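# Unwrap a straw and insert it into a lidded cup

## Task

Remove the straw from its paper sleeve, then push it through the opening in the cup's lid until it reaches the bottom of the cup. Leave the sleeve resting on the table. The cup is not fixed in place and has to be standing upright at the end.

## Robot and tools

ROBOT. Two arms stand on opposite sides of a table. left_arm's base is on the +y side at (-0.012, +0.559, 0) m and carries a left hand. right_arm's base is at (-0.014, -0.540, 0) m and carries a right hand. Each hand has a thumb with two motors (thumb_turn, thumb_bend) and four fingers (index, middle, ring, little).

FRAMES. Scene frame: origin on the tabletop halfway between the bases, +z up, tabletop at z = 0. Fixed cameras and the table use it. Each arm's reported hand position (metres), quat_wxyz, velocities and Hand target are in that arm's own base frame. Offsets you send are along the axes of the arm's current Hand target.

HAND POINT. This is the controlled point. It sits 0.15 m out from the wrist flange along the fingers and 0.05 m in front of the palm. Its +z runs along straight fingers, +y points out of the palm, and +x runs across the palm: away from the thumb on the right hand, toward the thumb on the left hand. Straight fingertips reach 0.06 to 0.07 m past it. With the fingers level, the wrist can sit below the point and touch the table first. A wrist bracket on the little-finger side can also strike things.

ROW LAYOUT. One row is a single flat list of 28 numbers covering both arms, each in [-1, 1]. Order: left_arm dx, dy, dz, rx, ry, rz; left hand thumb_turn, thumb_bend, index, middle, ring, little, force_limit, speed; then the same fourteen for right_arm. Send all 28 even when one arm stays idle.
Pose numbers are offsets, never absolute poses. They count from the arm's Hand target as it stood when the action or move began, along that target's axes. 1.0 equals 0.6 m of travel or 180 degrees. rx, ry, rz form one rotation vector. Six zeros re-request the current Hand target. Repeating an offset in a later call moves the arm again.
Hand numbers are absolute motor targets: -1 open (straight; thumb beside the palm), +1 closed (curled; thumb opposite the fingers). force_limit maps -1..+1 to about 0..10 N at the fingertip (0..15 N for the two thumb motors). speed rises from near zero at -1 to full at +0.48 and stays full up to +1. No value means 'unchanged': to keep a hand as it is, resend the last eight hand numbers you actually sent; if none were sent yet this scene, send its hand_measured plus hand_force_limit and hand_speed.

TOOLS.
execute_actions(actions, cameras): actions is a list of actions; each action is a list of up to 15 rows, one row per 1/30 s step. A shorter action repeats its final row. Every row in an action counts from that action's start pose. Images come back only if actions is empty or cameras names them.
move(target, speed, blend, stop_force, zero, blocking, cameras): straight-line hand paths. target is one 28-number row or a list of up to 15 rows; every row's offsets count from the same starting Hand targets. speed: m/s, 0.002 to 3.6, default 0.25 (turn rate capped at twice that in rad/s); one number or one per target. blend: corner rounding in m for a list, 0 = stop at each. stop_force: N, 3 to 120, both arms; an arm's path ends when its wrist sensor feels that much push against its motion; unreliable while the hand rotates; omit it when moving off something. zero (with stop_force): re-zero before the move, default true. blocking=false returns early (not with stop_force). Use the same hand numbers in every row of a list. The result adds a 'move:' line: done, off_target, moving, held, fault, plus limits (paced = pose clipped, held = steps withheld). Paths do not avoid obstacles or the other arm; avoid routing near an arm's own base.
wait(seconds 0 to 10, cameras): let the scene run.
stop(cameras): brake a running move.
zoom_image(camera, region [x0, y0, x1, y1] pixels, top-left origin, at most 504 x 504): closer look at the newest image of cam_high, cam_low, cam_left_wrist or cam_right_wrist (each 672x504).
show_instructions(): shows reference pages.
zero_wrist_force(arm: left_arm or right_arm): re-zeros that wrist sensor.
finished_scene(scene): ends the current scene; give its number.

RESULTS. Each call returns per-arm end_effector_position, quat_wxyz, velocities, Hand target (the last commanded pose, after clipping, from which the next offsets count), joint positions and torques, Wrist force and Wrist torque (in the hand's own axes, plus the peak since the last report), and per-motor hand_measured, hand_stopped_by (moving, target, force, stalled, fault) and hand_load_n (positive = finger being pushed open). A lost grip shows as load falling near 0. The hand often rests short of its Hand target; send the remaining distance as an offset.

GRIPPING. With the thumb turned fully in front, the hand closes around things 0.035 to 0.065 m thick, or a handle down to about 0.025 m. For a soft grip close at speed -0.94 or below. To grip harder, raise force_limit and send a more-closed target; to loosen, send a more-open one.

MOTION LIMITS. Commanded orientation is clipped to within 32 degrees of the measured one each step. Arm motion lags commands and fast moves overshoot.

AVOID. Arms are stiff: aiming past a firm contact can trigger a stop. A joint torque over its limit (wrist joints 24.3 N m) or about 150 N of outside force stops the arm for 10 s. Never let the hands or arms touch each other, including closing a hand on the other's fingers. Do not slam, drop or release moving parts, push very hard, or let anything fall off the table. Holding loads or straining at unreachable poses heats motors; an 85 °C motor locks its arm for a while (a MOTOR HOT line warns).

Each tool is called after ">>>" by a JSON object that holds its "name" and its "arguments".

Reference images:

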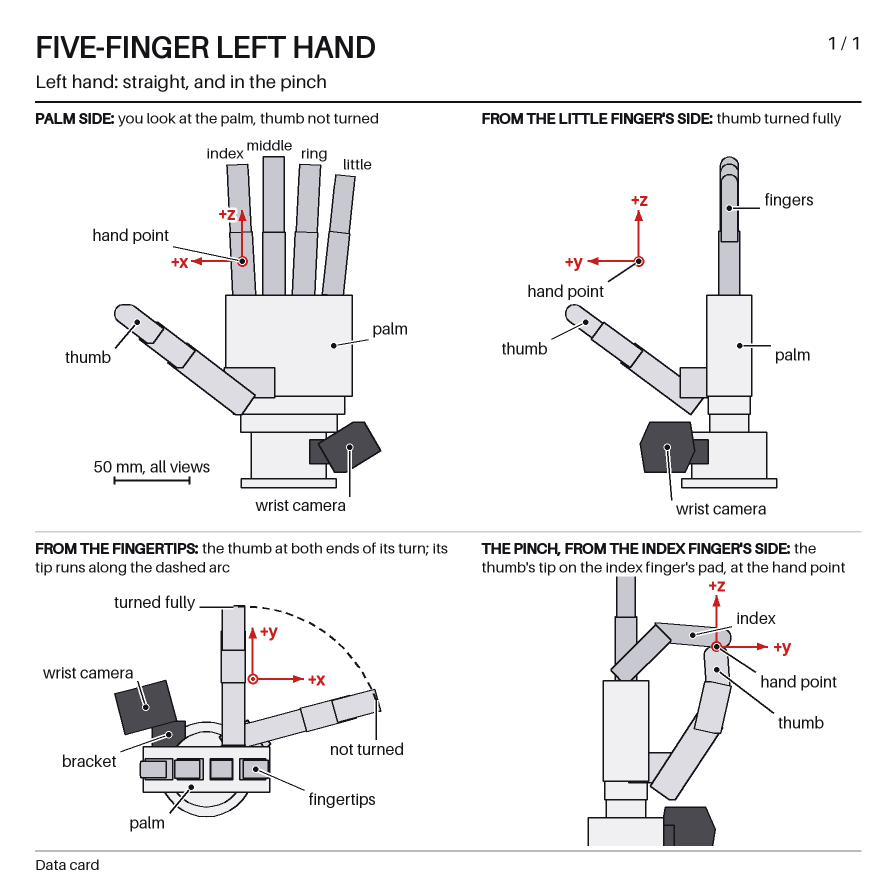

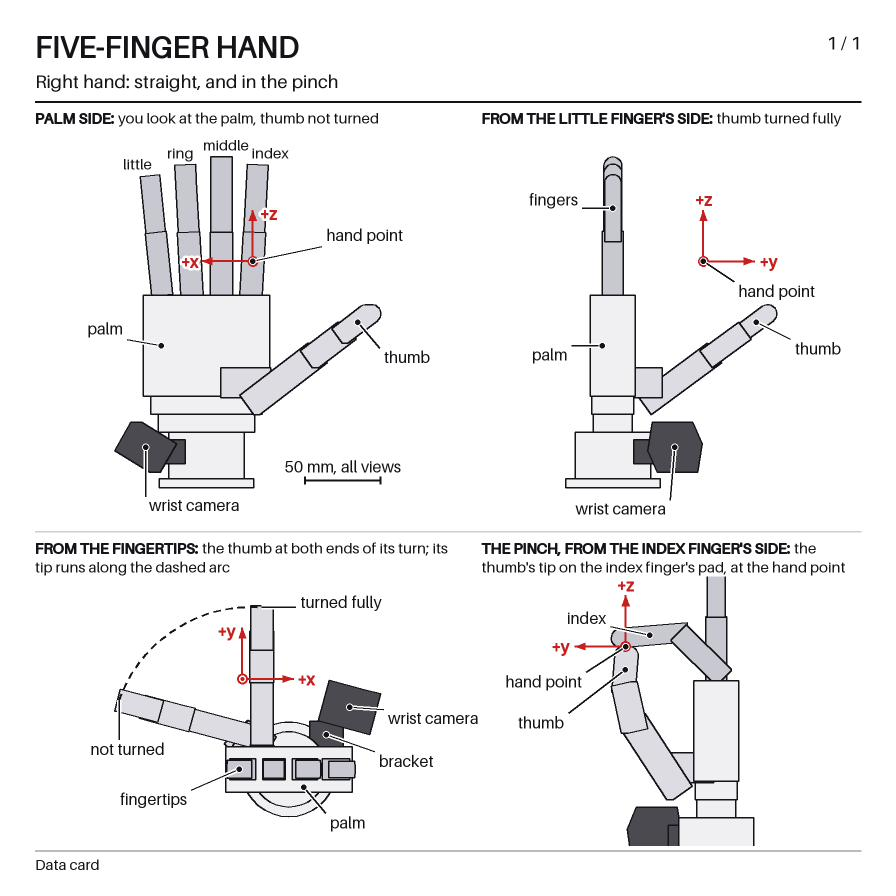

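## Session

>>> {"name": "execute_actions", "arguments": {"actions": []}}

Scene clock: 0.00 s.
left_arm: end_effector_position=(+0.7026, -0.0066, +0.1046) hand_measured=(-1.000, -1.000, -1.000, -1.000, -1.000, -1.000) hand_load_n=(+0.0, +0.0, +0.0, +0.0, +0.0, +0.0) hand_stopped_by=(target, target, target, target, target, target) hand_force_limit=0.00 hand_speed=-0.80 end_effector_quat_wxyz=(-0.084, +0.735, +0.651, +0.172) | right_arm: end_effector_position=(+0.0927, -0.1950, +0.3012) hand_measured=(-1.000, -1.000, -1.000, -1.000, -1.000, -1.000) hand_load_n=(+0.0, +0.0, +0.0, +0.0, +0.0, +0.0) hand_stopped_by=(target, target, target, target, target, target) hand_force_limit=0.00 hand_speed=-0.80 end_effector_quat_wxyz=(+0.009, -0.200, +0.951, +0.238)
Joint positions: left_arm=[3.174 -2.427 -0.987 2.008 -1.919 0.184] | right_arm=[-1.643 -1.381 1.725 1.695 1.682 -3.601]
Joint velocities: within noise
Joint torques (N m): no reading
Wrist force (N): no reading
Wrist torque (N m): no reading
Wrist force, peak (N): no reading
Hand target: left_arm +0.7026, -0.0066, +0.1046; -0.084, +0.735, +0.651, +0.172 | right_arm +0.0927, -0.1950, +0.3012; +0.009, -0.200, +0.951, +0.238
camera_calibration:
cam_left_wrist: T_world_to_cam=[[-0.926201, 0.37522, -0.0369059, 0.657828], [0.209798, 0.594239, 0.776444, -0.220898], [0.313268, 0.7114, -0.629105, -0.0342446], [0, 0, 0, 1]] pos_world=[0.666353, -0.0912028, 0.174249]
cam_right_wrist: T_world_to_cam=[[-0.639417, 0.676883, 0.364659, 0.0890681], [0.696784, 0.309657, 0.646997, -0.196416], [0.325022, 0.667789, -0.669641, 0.413751], [0, 0, 0, 1]] pos_world=[0.0593332, -0.275765, 0.371666]

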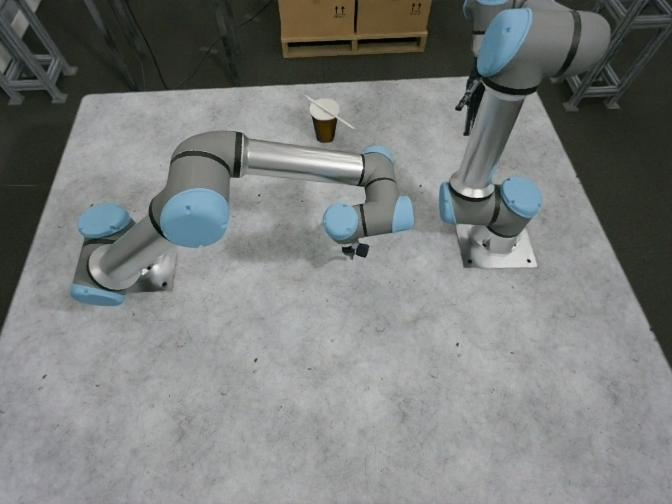

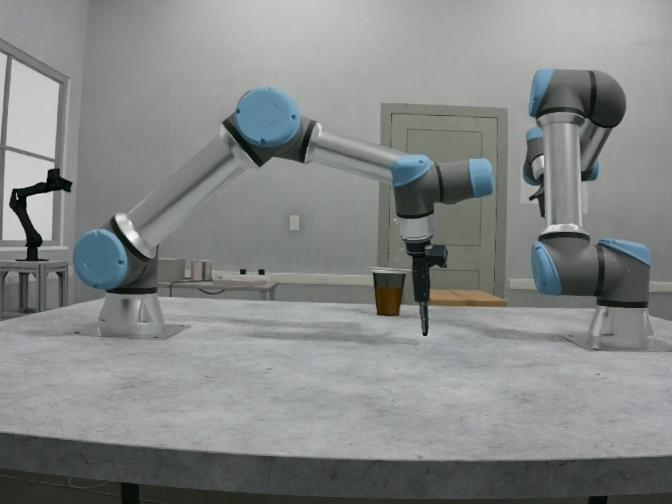

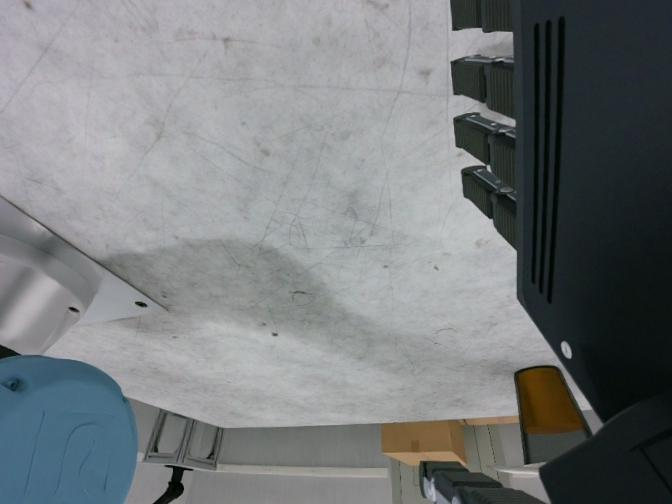

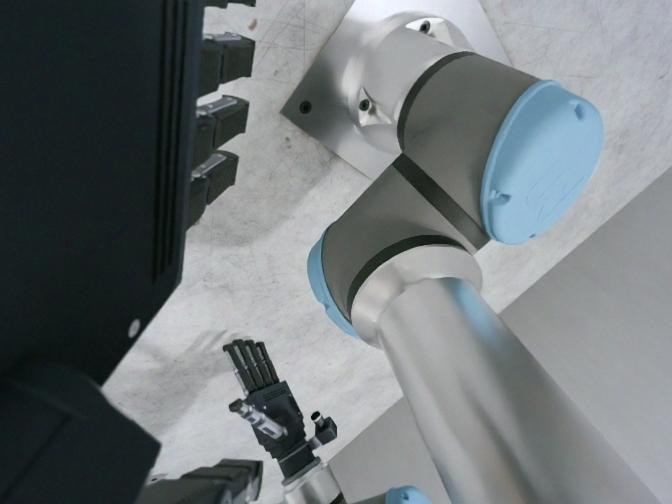

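>>> {"name": "zoom_image", "arguments": {"camera": "cam_high", "region": [280, 70, 380, 160]}}

>>> {"name": "zoom_image", "arguments": {"camera": "cam_low", "region": [340, 240, 440, 340]}}

>>> {"name": "zoom_image", "arguments": {"camera": "cam_left_wrist", "region": [460, 340, 620, 480]}}

Scaled by 5.040.

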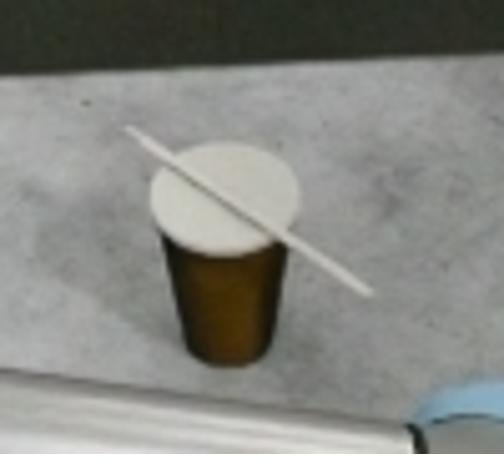

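Scaled by 5.040.

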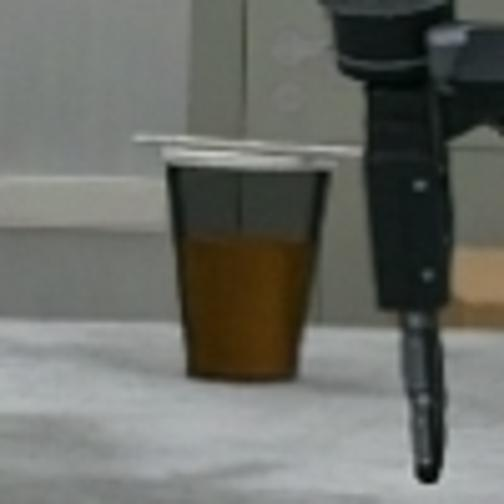

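Scaled by 3.150.

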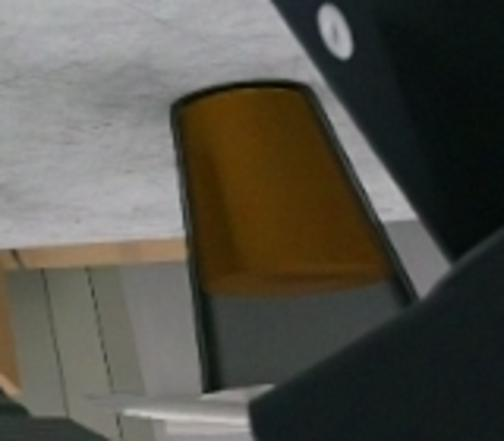

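>>> {"name": "zoom_image", "arguments": {"camera": "cam_high", "region": [298, 88, 330, 116]}}

>>> {"name": "zoom_image", "arguments": {"camera": "cam_high", "region": [328, 106, 360, 134]}}

Scaled by 15.750.

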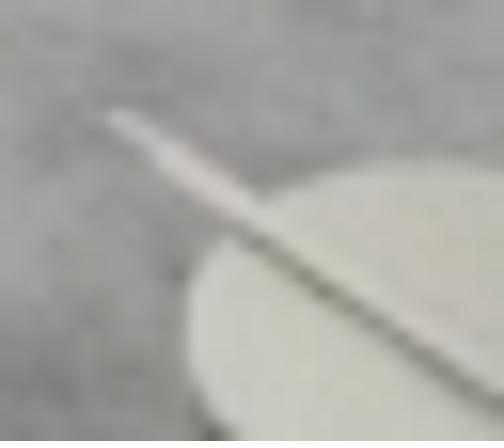

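Scaled by 15.750.

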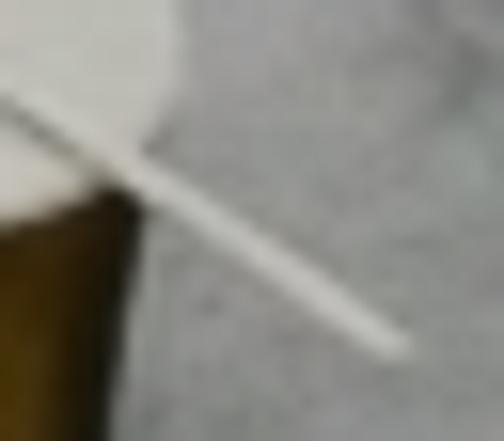

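>>> {"name": "move", "arguments": {"target": [[0.1509,0.0419,-0.3867,0,0,0,0.5,-0.06,-0.3,-1,-1,-1,0,0,0,0,0,0,0,0,1,-0.06,-1,-1,-1,-1,0,0],[0.9406,-0.4218,0.0058,-0.1691,0.3565,0.155,0.5,-0.06,-0.3,-1,-1,-1,0,0,-0.4375,-0.4375,-0.1073,0.1521,-0.0556,0.3705,1,-0.06,-1,-1,-1,-1,0,0]], "speed": 0.2, "blend": 0.04, "cameras": ["all"]}}

Scene clock: 202.47 s.
left_arm: end_effector_position=(+0.5070, +0.5534, +0.2799) hand_measured=(+0.500, -0.060, -0.300, -1.000, -1.000, -1.000) hand_load_n=(+0.0, +0.0, +0.0, +0.0, +0.0, +0.0) hand_stopped_by=(target, target, target, target, target, target) hand_force_limit=0.00 hand_speed=0.00 end_effector_quat_wxyz=(-0.261, +0.656, +0.260, +0.658) | right_arm: end_effector_position=(+0.4400, -0.3376, +0.2698) hand_measured=(+1.000, -0.060, -1.000, -1.000, -1.000, -1.000) hand_load_n=(+0.0, +0.0, +0.0, +0.0, +0.0, +0.0) hand_stopped_by=(target, target, target, target, target, target) hand_force_limit=0.00 hand_speed=0.00 end_effector_quat_wxyz=(+0.000, +0.377, +0.926, +0.001)
Joint positions: left_arm=[4.388 -1.959 -1.741 3.704 -1.079 1.57] | right_arm=[-1.022 -1.053 1.083 1.541 1.57 -1.819]
Joint torques (N m): left_arm=[4.52 28.51 8.78 2.09 0.24 1.67] | right_arm=[-1.32 -48.12 -19 0.08 -1.38 1.51]
Wrist force (N): left_arm=[0.3 -0.4 1.0] | right_arm=[0.4 -0.5 -0.4]
Wrist torque (N m): left_arm=[0.09 0.10 -0.01] | right_arm=[0.03 -0.02 -0.06]
Wrist force, peak (N): left_arm=[-0.3 -2.7 1.5] | right_arm=[0.4 -0.8 0.0]
Hand target: left_arm +0.5070, +0.5534, +0.2798; -0.262, +0.656, +0.260, +0.658 | right_arm +0.4401, -0.3376, +0.2699; +0.000, +0.377, +0.926, +0.000
Off the commanded pose: left_arm 0.000 m, 0 deg | right_arm 0.000 m, 0 deg.
move: done; blend cut to 0 m at target 1
camera_calibration:
cam_left_wrist: T_world_to_cam=[[-0.641515, 0.725751, 0.248484, -0.145128], [-0.215336, -0.481269, 0.849712, 0.141495], [0.736267, 0.491595, 0.465021, -0.660167], [0, 0, 0, 1]] pos_world=[0.423427, 0.497959, 0.222824]
cam_right_wrist: T_world_to_cam=[[0.45778, 0.888419, -0.0338922, 0.115243], [0.783971, -0.385394, 0.486683, -0.603691], [0.419317, -0.249364, -0.872921, 0.078922], [0, 0, 0, 1]] pos_world=[0.387427, -0.315363, 0.366604]

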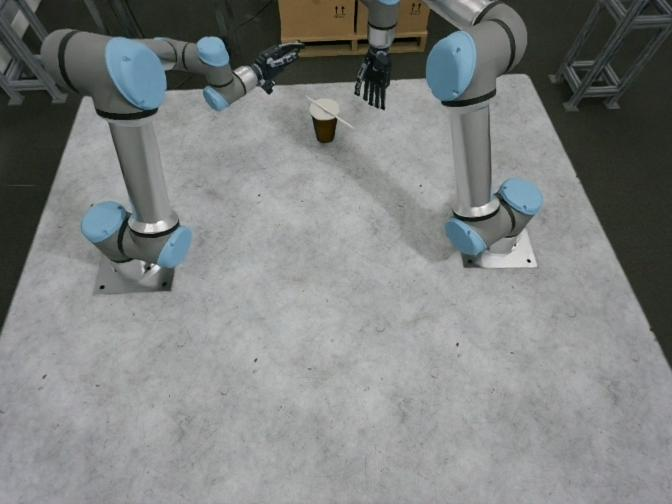

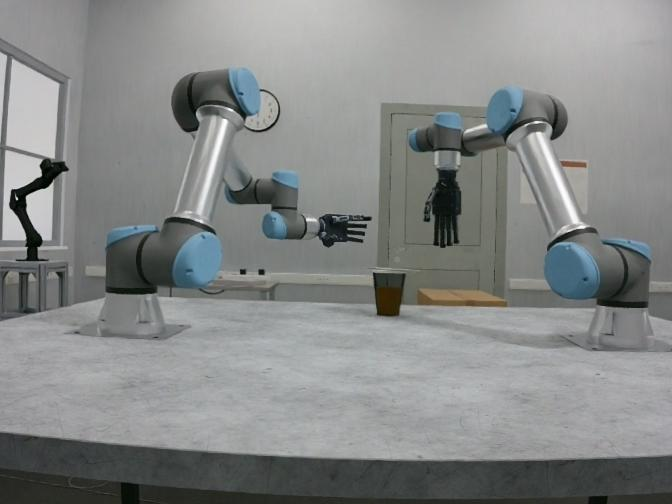

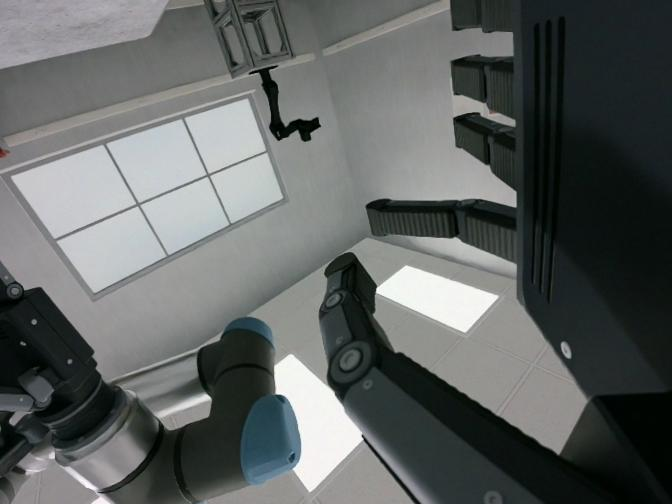

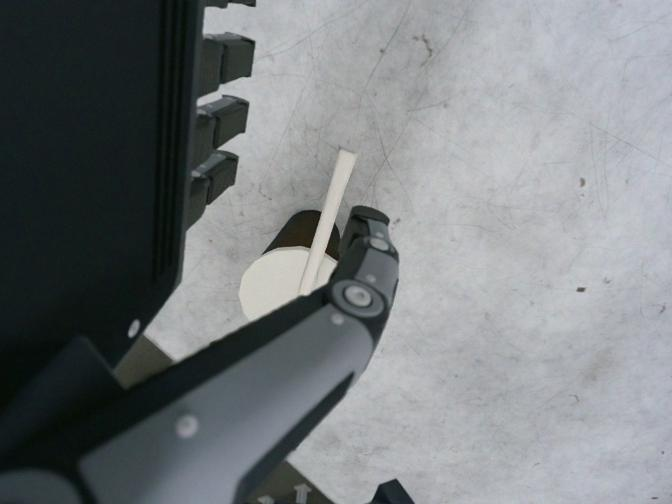

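>>> {"name": "zoom_image", "arguments": {"camera": "cam_right_wrist", "region": [230, 140, 390, 340]}}

>>> {"name": "zoom_image", "arguments": {"camera": "cam_high", "region": [290, 85, 370, 155]}}

>>> {"name": "zoom_image", "arguments": {"camera": "cam_low", "region": [340, 240, 440, 340]}}

Scaled by 2.520.

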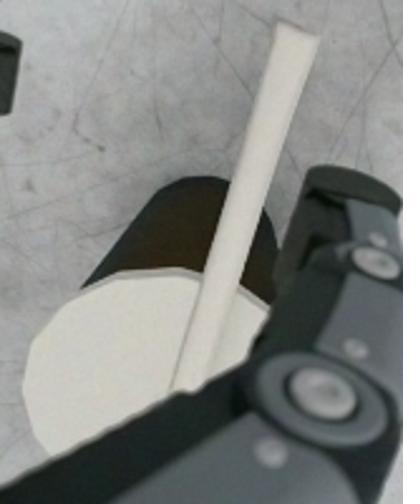

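Scaled by 6.300.

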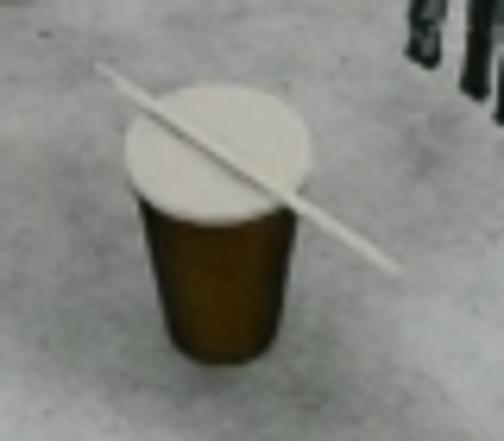

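Scaled by 5.040.

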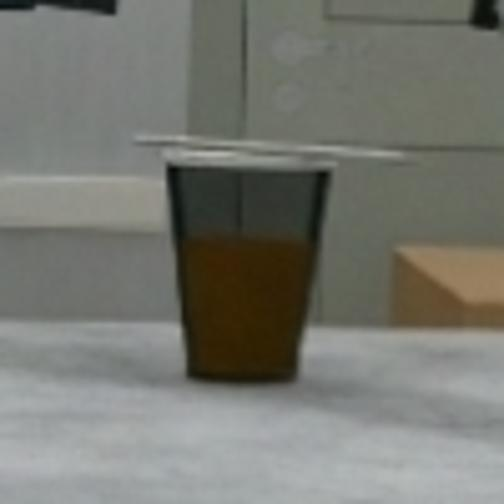

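>>> {"name": "move", "arguments": {"target": [-0.2467,-0.0167,0,0,0,0,0.5,-0.06,-0.3,-1,-1,-1,0,0,0,0,0,0,0,0,-1,-1,-1,-1,-1,-1,0,0], "speed": 0.12, "cameras": ["all"]}}

>>> {"name": "zoom_image", "arguments": {"camera": "cam_right_wrist", "region": [200, 140, 400, 440]}}

>>> {"name": "zoom_image", "arguments": {"camera": "cam_left_wrist", "region": [180, 180, 440, 400]}}

Scene clock: 223.70 s.
left_arm: end_effector_position=(+0.5004, +0.5611, +0.1318) hand_measured=(+0.500, -0.060, -0.300, -1.000, -1.000, -1.000) hand_load_n=(+0.0, +0.0, +0.0, +0.0, +0.0, +0.0) hand_stopped_by=(target, target, target, target, target, target) hand_force_limit=0.00 hand_speed=0.00 end_effector_quat_wxyz=(-0.261, +0.656, +0.260, +0.658) | right_arm: end_effector_position=(+0.4401, -0.3376, +0.2699) hand_measured=(-1.000, -1.000, -1.000, -1.000, -1.000, -1.000) hand_load_n=(+0.5, +0.0, +0.0, +0.0, +0.0, +0.0) hand_stopped_by=(target, target, target, target, target, target) hand_force_limit=0.00 hand_speed=0.00 end_effector_quat_wxyz=(+0.000, +0.377, +0.926, +0.000)
Joint positions: left_arm=[4.406 -2.202 -1.833 4.039 -1.061 1.57] | right_arm=[-1.022 -1.053 1.083 1.541 1.57 -1.819]
Joint torques (N m): left_arm=[-4.48 35.04 22.82 0.62 -0.92 -1.88] | right_arm=[5.05 -50.2 -18.4 1.99 0.89 1.84]
Wrist force (N): left_arm=[0.4 -0.2 0.7] | right_arm=[0.4 -0.5 -0.3]
Wrist torque (N m): left_arm=[0.16 0.09 -0.02] | right_arm=[0.02 -0.01 -0.06]
Wrist force, peak (N): left_arm=[1.6 0.2 0.8] | right_arm=[0.6 -0.6 -0.1]
Hand target: left_arm +0.5004, +0.5612, +0.1318; -0.262, +0.656, +0.260, +0.658 | right_arm +0.4401, -0.3376, +0.2699; +0.000, +0.377, +0.926, +0.000
Off the commanded pose: left_arm 0.000 m, 0 deg | right_arm 0.000 m, 0 deg.
move: done
camera_calibration:
cam_left_wrist: T_world_to_cam=[[-0.64139, 0.725842, 0.248539, -0.118414], [-0.215308, -0.481222, 0.849746, 0.269526], [0.736384, 0.491506, 0.464931, -0.590243], [0, 0, 0, 1]] pos_world=[0.416727, 0.505759, 0.074824]
cam_right_wrist: T_world_to_cam=[[0.45785, 0.888375, -0.0341069, 0.115325], [0.783864, -0.385293, 0.486936, -0.603828], [0.419441, -0.249679, -0.872772, 0.0786539], [0, 0, 0, 1]] pos_world=[0.387527, -0.315464, 0.366606]

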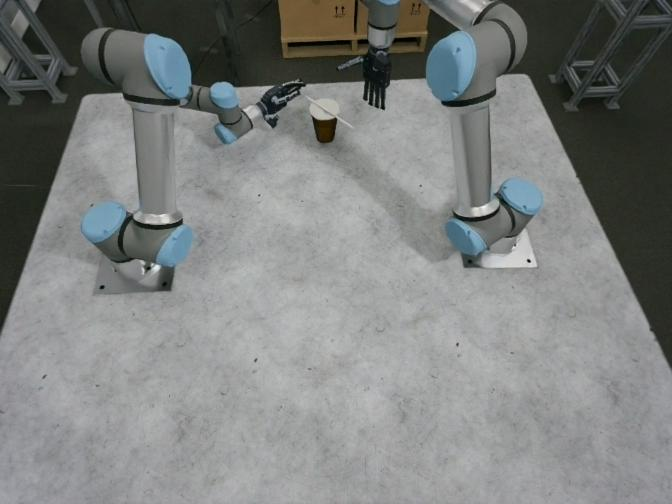

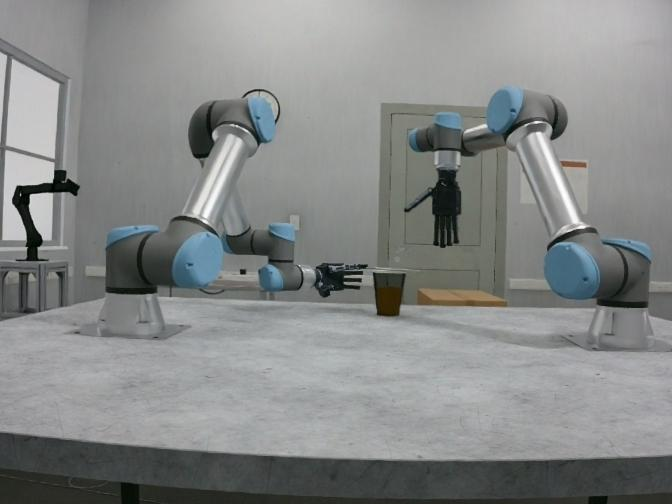

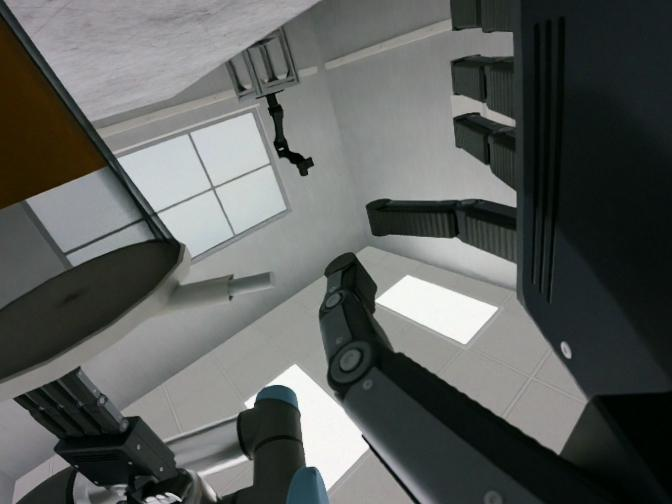

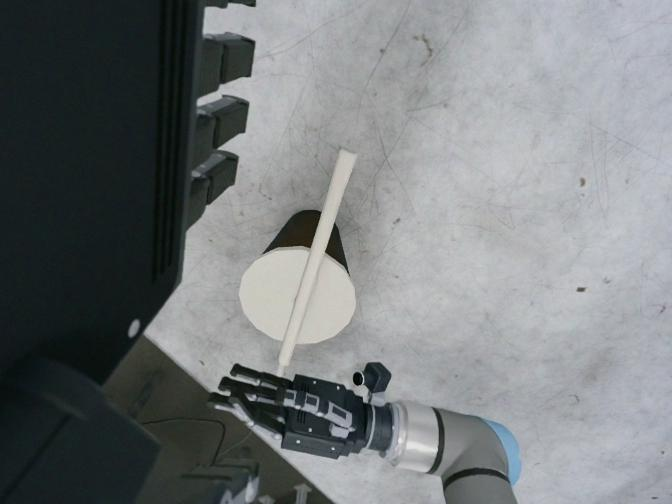

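Scaled by 1.680.

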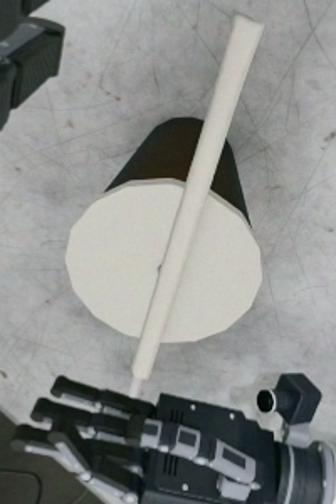

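Scaled by 1.938.

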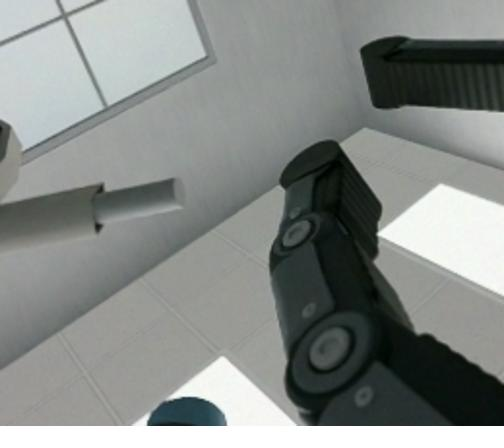

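>>> {"name": "move", "arguments": {"target": [[0,0,-0.0083,0,0,0,0.5,-0.06,-0.3,-1,-1,-1,0,0,0,0,0,0,0,0,-1,-1,-1,-1,-1,-1,0,0],[0,0.05,-0.0083,0,0,0,0.5,-0.06,-0.3,-1,-1,-1,0,0,0,0,0,0,0,0,-1,-1,-1,-1,-1,-1,0,0]], "speed": 0.06, "cameras": ["cam_left_wrist", "cam_right_wrist"]}}

>>> {"name": "zoom_image", "arguments": {"camera": "cam_left_wrist", "region": [240, 180, 440, 340]}}

>>> {"name": "zoom_image", "arguments": {"camera": "cam_right_wrist", "region": [200, 300, 400, 460]}}

Scene clock: 269.70 s.
left_arm: end_effector_position=(+0.5173, +0.5358, +0.1318) hand_measured=(+0.500, -0.060, -0.300, -1.000, -1.000, -1.000) hand_load_n=(-0.5, +0.0, +0.0, +0.0, +0.0, +0.0) hand_stopped_by=(target, target, target, target, target, target) hand_force_limit=0.00 hand_speed=0.00 end_effector_quat_wxyz=(-0.262, +0.656, +0.260, +0.658) end_effector_velocity=(-0.001, +0.000, +0.000) end_effector_angular_velocity=(-0.001, +0.000, -0.004) | right_arm: end_effector_position=(+0.4401, -0.3376, +0.2699) hand_measured=(-1.000, -1.000, -1.000, -1.000, -1.000, -1.000) hand_load_n=(+0.0, +0.0, +0.0, +0.0, +0.0, +0.0) hand_stopped_by=(target, target, target, target, target, target) hand_force_limit=0.00 hand_speed=0.00 end_effector_quat_wxyz=(+0.000, +0.377, +0.926, +0.000)
Joint positions: left_arm=[4.357 -2.184 -1.87 4.058 -1.111 1.57] | right_arm=[-1.022 -1.053 1.083 1.541 1.57 -1.819]
Joint velocities: left_arm=[0.003 -0.001 0 -0.001 0.007 0] | right_arm=[within noise]
Joint torques (N m): left_arm=[9.94 31.29 22.72 0.59 2.31 1.77] | right_arm=[4.2 -49.01 -11.17 4.38 1.3 1.86]
Wrist force (N): left_arm=[0.5 -0.3 0.6] | right_arm=[0.2 -0.4 -0.2]
Wrist torque (N m): left_arm=[0.14 0.07 -0.03] | right_arm=[0.03 0.03 -0.07]
Wrist force, peak (N): left_arm=[0.2 -1.2 1.0] | right_arm=[0.5 -0.7 -0.2]
Hand target: left_arm +0.5173, +0.5359, +0.1318; -0.262, +0.656, +0.260, +0.658 | right_arm +0.4401, -0.3376, +0.2699; +0.000, +0.377, +0.926, +0.000
Off the commanded pose: left_arm 0.000 m, 0 deg | right_arm 0.000 m, 0 deg.
move: done
camera_calibration:
cam_left_wrist: T_world_to_cam=[[-0.641531, 0.725715, 0.248546, -0.0889269], [-0.21529, -0.481323, 0.849693, 0.261092], [0.736267, 0.491595, 0.465022, -0.590229], [0, 0, 0, 1]] pos_world=[0.433727, 0.480359, 0.0747237]
cam_right_wrist: T_world_to_cam=[[0.457916, 0.888342, -0.0340654, 0.115274], [0.783825, -0.385368, 0.486939, -0.603838], [0.419441, -0.249679, -0.872771, 0.0786537], [0, 0, 0, 1]] pos_world=[0.387527, -0.315464, 0.366606]
Images, in order (width x height): cam_left_wrist 672x504, cam_right_wrist 672x504.

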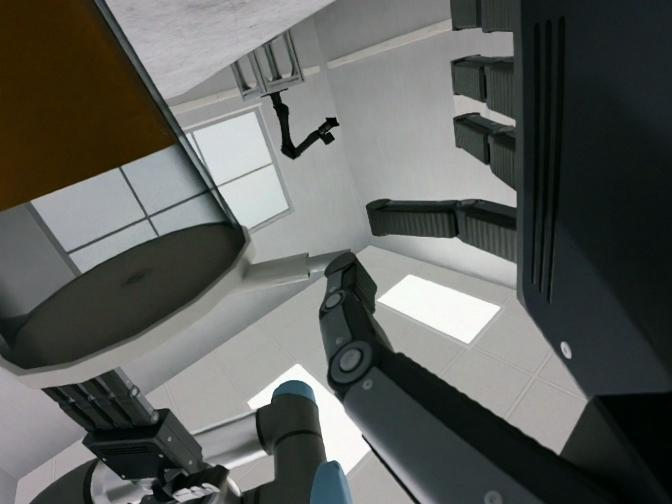

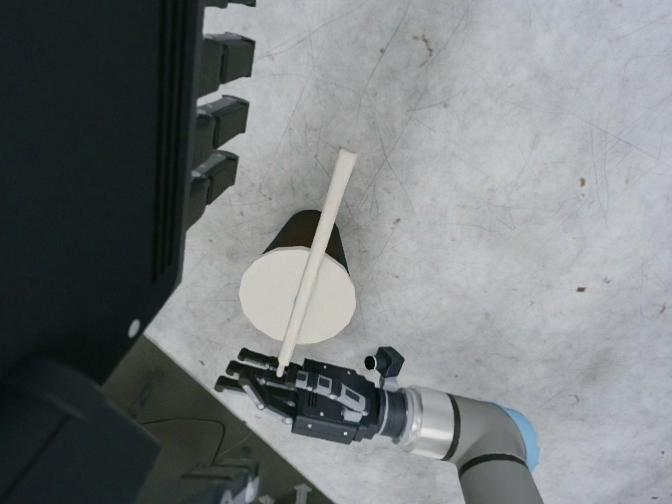

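Scaled by 2.520.

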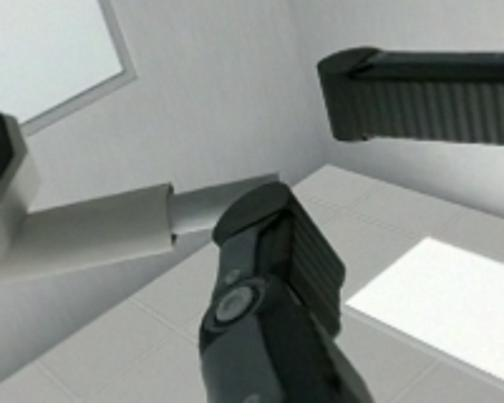

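Scaled by 2.520.

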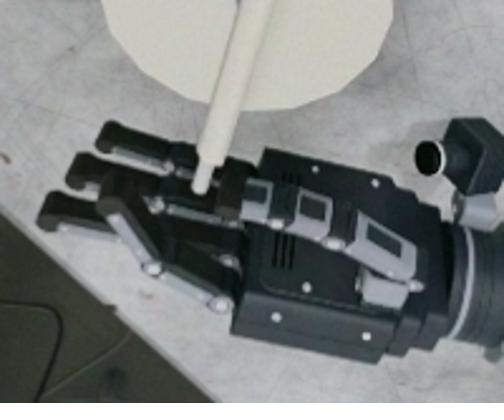

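>>> {"name": "move", "arguments": {"target": [[-0.0042,0.0067,0.0017,0,0,0,0.5,-0.06,-0.3,-1,-1,-1,0,0,0,0,0,0,0,0,-1,-1,-1,-1,-1,-1,0,0],[-0.0042,0.0067,0.0017,0,0,0,0.5,-0.06,0.6,-1,-1,-1,0.7,-0.92,0,0,0,0,0,0,-1,-1,-1,-1,-1,-1,0,0]], "speed": 0.04, "cameras": ["cam_left_wrist", "cam_right_wrist"]}}

>>> {"name": "zoom_image", "arguments": {"camera": "cam_left_wrist", "region": [240, 180, 440, 340]}}

>>> {"name": "zoom_image", "arguments": {"camera": "cam_right_wrist", "region": [200, 300, 400, 460]}}

Scene clock: 301.60 s.
left_arm: end_effector_position=(+0.5208, +0.5337, +0.1293) hand_measured=(+0.500, -0.060, +0.160, -1.000, -1.000, -1.000) hand_load_n=(-0.5, +2.0, +10.5, +0.0, +0.0, +0.0) hand_stopped_by=(target, target, force, target, target, target) hand_force_limit=0.70 hand_speed=-0.92 end_effector_quat_wxyz=(-0.262, +0.656, +0.260, +0.658) | right_arm: end_effector_position=(+0.4401, -0.3376, +0.2699) hand_measured=(-1.000, -1.000, -1.000, -1.000, -1.000, -1.000) hand_load_n=(+0.0, +0.0, +0.0, +0.0, +0.0, +0.0) hand_stopped_by=(target, target, target, target, target, target) hand_force_limit=0.00 hand_speed=0.00 end_effector_quat_wxyz=(+0.000, +0.377, +0.926, +0.000)
Joint positions: left_arm=[4.348 -2.19 -1.869 4.063 -1.119 1.57] | right_arm=[-1.022 -1.053 1.083 1.541 1.57 -1.819]
Joint torques (N m): left_arm=[5.22 42.71 18.49 0.47 2.38 2.14] | right_arm=[2.8 -48.79 -11.64 4.49 1.74 1.96]
Wrist force (N): left_arm=[0.4 -0.1 0.6] | right_arm=[0.3 -0.3 -0.1]
Wrist torque (N m): left_arm=[0.16 0.11 -0.05] | right_arm=[0.04 0.00 -0.06]
Wrist force, peak (N): left_arm=[0.8 -0.3 1.0] | right_arm=[0.5 -0.6 -0.3]
Hand target: left_arm +0.5208, +0.5337, +0.1292; -0.262, +0.656, +0.260, +0.658 | right_arm +0.4401, -0.3376, +0.2699; +0.000, +0.377, +0.926, +0.000
Off the commanded pose: left_arm 0.000 m, 0 deg | right_arm 0.000 m, 0 deg.
move: done
camera_calibration:
cam_left_wrist: T_world_to_cam=[[-0.641376, 0.725819, 0.248643, -0.0846608], [-0.215345, -0.481359, 0.849659, 0.263004], [0.736385, 0.491407, 0.465034, -0.590574], [0, 0, 0, 1]] pos_world=[0.437227, 0.478259, 0.0722239]
cam_right_wrist: T_world_to_cam=[[0.457916, 0.888342, -0.0340654, 0.115274], [0.783825, -0.385368, 0.486939, -0.603838], [0.419441, -0.249679, -0.872771, 0.0786537], [0, 0, 0, 1]] pos_world=[0.387527, -0.315464, 0.366606]
Images, in order (width x height): cam_left_wrist 672x504, cam_right_wrist 672x504.

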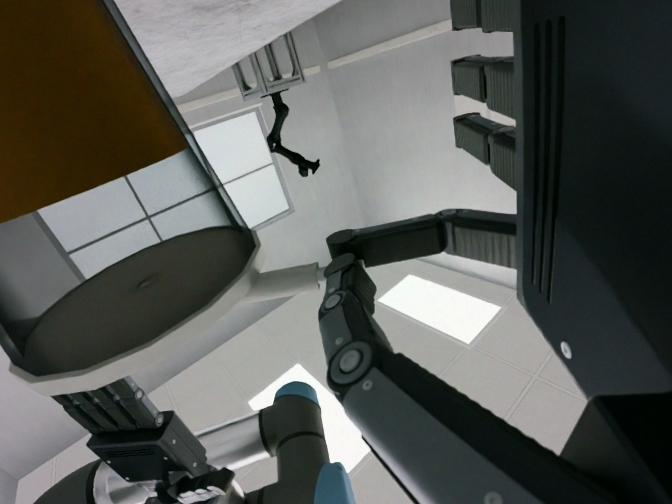

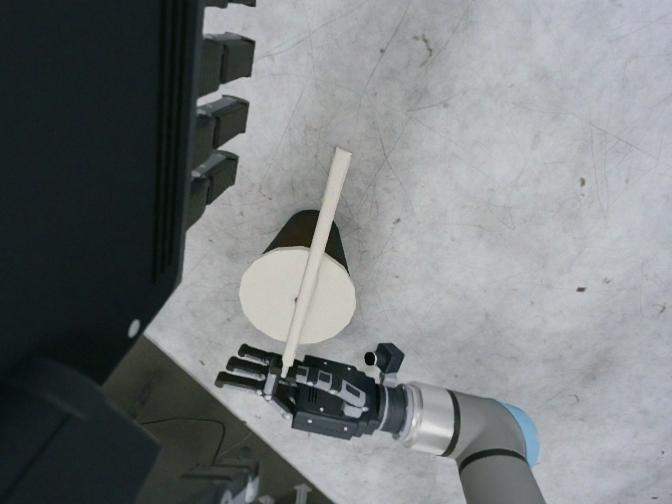

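Scaled by 2.520.

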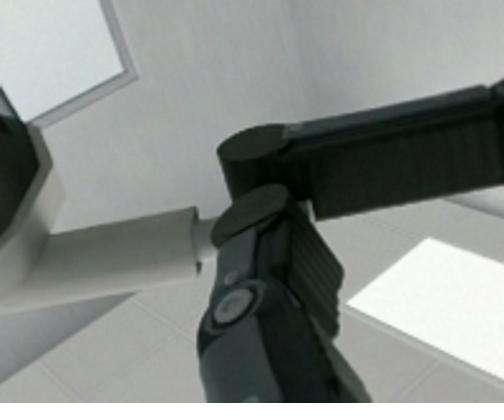

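Scaled by 2.520.

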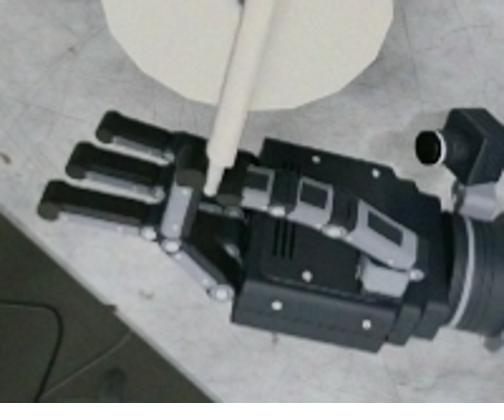

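>>> {"name": "move", "arguments": {"target": [[0,0,0,0,0,0,0.5,-0.06,0.6,-1,-1,-1,0.7,-0.92,0,0,0,0,0,0,1,-0.06,-1,-1,-1,-1,0,0],[0,0,0,0,0,0,0.5,-0.06,0.6,-1,-1,-1,0.7,-0.92,-0.0475,-0.0062,0.17,0,0,0,1,-0.06,-1,-1,-1,-1,0,0],[0,0,0,0,0,0,0.5,-0.06,0.6,-1,-1,-1,0.7,-0.92,-0.0475,-0.0062,0.2265,0,0,0,1,-0.06,-1,-1,-1,-1,0,0]], "speed": [0.1, 0.1, 0.05], "cameras": ["cam_right_wrist", "cam_left_wrist", "cam_low"]}}

>>> {"name": "zoom_image", "arguments": {"camera": "cam_right_wrist", "region": [200, 100, 440, 340]}}

>>> {"name": "zoom_image", "arguments": {"camera": "cam_low", "region": [320, 200, 460, 330]}}

Scene clock: 341.93 s.
left_arm: end_effector_position=(+0.5208, +0.5337, +0.1293) hand_measured=(+0.500, -0.062, +0.160, -1.000, -1.000, -1.000) hand_load_n=(+3.0, +4.5, +10.0, +0.0, +0.0, +0.0) hand_stopped_by=(target, target, force, target, target, target) hand_force_limit=0.70 hand_speed=-0.92 end_effector_quat_wxyz=(-0.262, +0.656, +0.260, +0.658) | right_arm: end_effector_position=(+0.4579, -0.3601, +0.1338) hand_measured=(+1.000, -0.062, -1.000, -1.000, -1.000, -1.000) hand_load_n=(-3.0, +7.0, +0.0, +0.0, +0.0, +0.0) hand_stopped_by=(target, target, target, target, target, target) hand_force_limit=0.00 hand_speed=0.00 end_effector_quat_wxyz=(+0.000, +0.377, +0.926, +0.001) end_effector_velocity=(+0.000, +0.000, +0.001) end_effector_angular_velocity=(+0.002, +0.001, -0.001)
Joint positions: left_arm=[4.348 -2.19 -1.869 4.063 -1.119 1.57] | right_arm=[-1.016 -0.92 1.223 1.269 1.57 -1.813]
Joint velocities: left_arm=[within noise] | right_arm=[0 -0.001 -0.002 0.005 0 0]
Joint torques (N m): left_arm=[5.8 30.6 7.66 0.33 2.17 1.86] | right_arm=[3.58 -43.12 -19.62 2.03 1.35 0.77]
Wrist force (N): left_arm=[9.7 -0.4 -0.3] | right_arm=[3.3 1.3 -19.2]
Wrist torque (N m): left_arm=[0.13 0.13 -0.04] | right_arm=[0.10 0.25 -0.16]
Wrist force, peak (N): left_arm=[11.0 0.6 0.0] | right_arm=[2.8 0.9 -21.2]
Hand target: left_arm +0.5208, +0.5337, +0.1292; -0.262, +0.656, +0.260, +0.658 | right_arm +0.4579, -0.3601, +0.1340; +0.000, +0.377, +0.926, +0.000
Off the commanded pose: left_arm 0.000 m, 0 deg | right_arm 0.000 m, 0 deg.
move: done
camera_calibration:
cam_left_wrist: T_world_to_cam=[[-0.641381, 0.725837, 0.248577, -0.0846627], [-0.215448, -0.481353, 0.849636, 0.263048], [0.736351, 0.491385, 0.465111, -0.590554], [0, 0, 0, 1]] pos_world=[0.437227, 0.47826, 0.0722235]
cam_right_wrist: T_world_to_cam=[[0.457879, 0.888364, -0.033988, 0.122393], [0.783841, -0.385378, 0.486906, -0.5602], [0.419451, -0.249585, -0.872793, -0.0530701], [0, 0, 0, 1]] pos_world=[0.405327, -0.337864, 0.230605]
Images, in order (width x height): cam_low 672x504, cam_left_wrist 672x504, cam_right_wrist 672x504.

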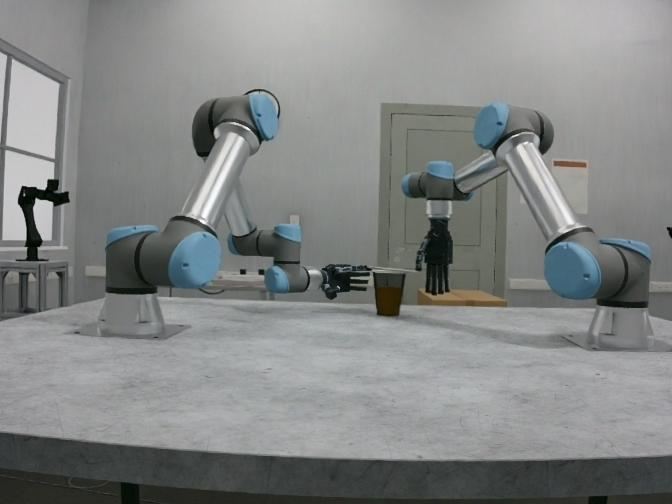

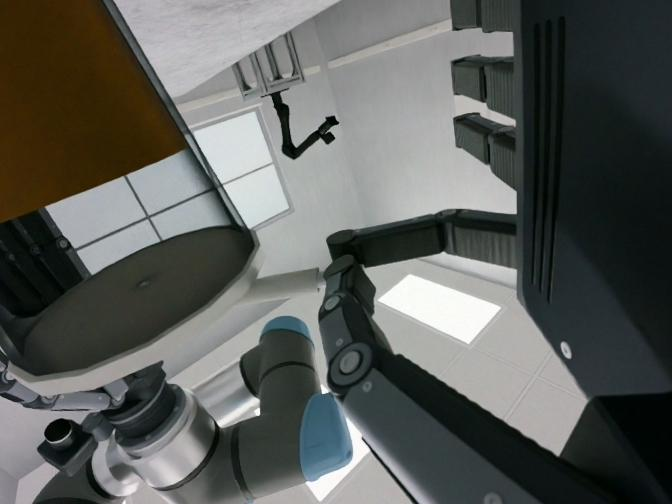

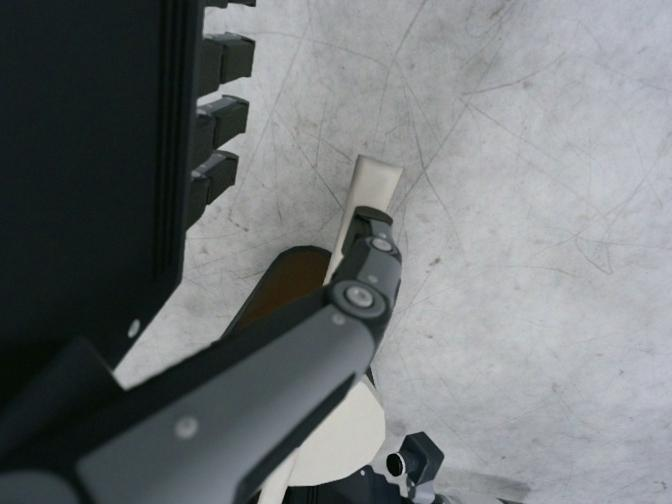

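Scaled by 2.100.

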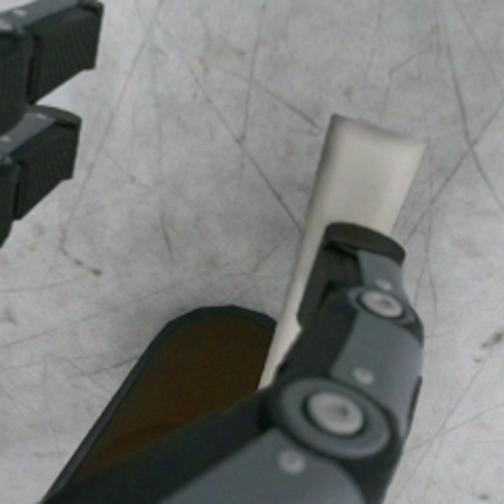

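Scaled by 3.600.

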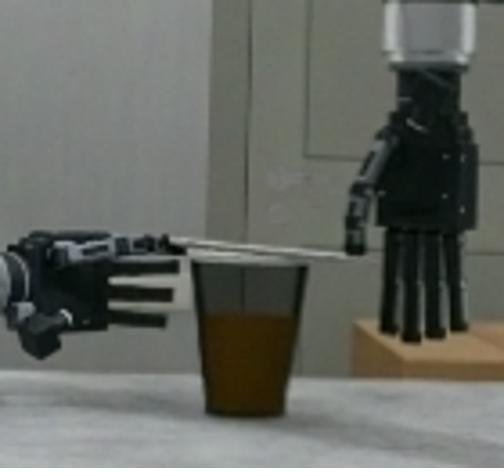

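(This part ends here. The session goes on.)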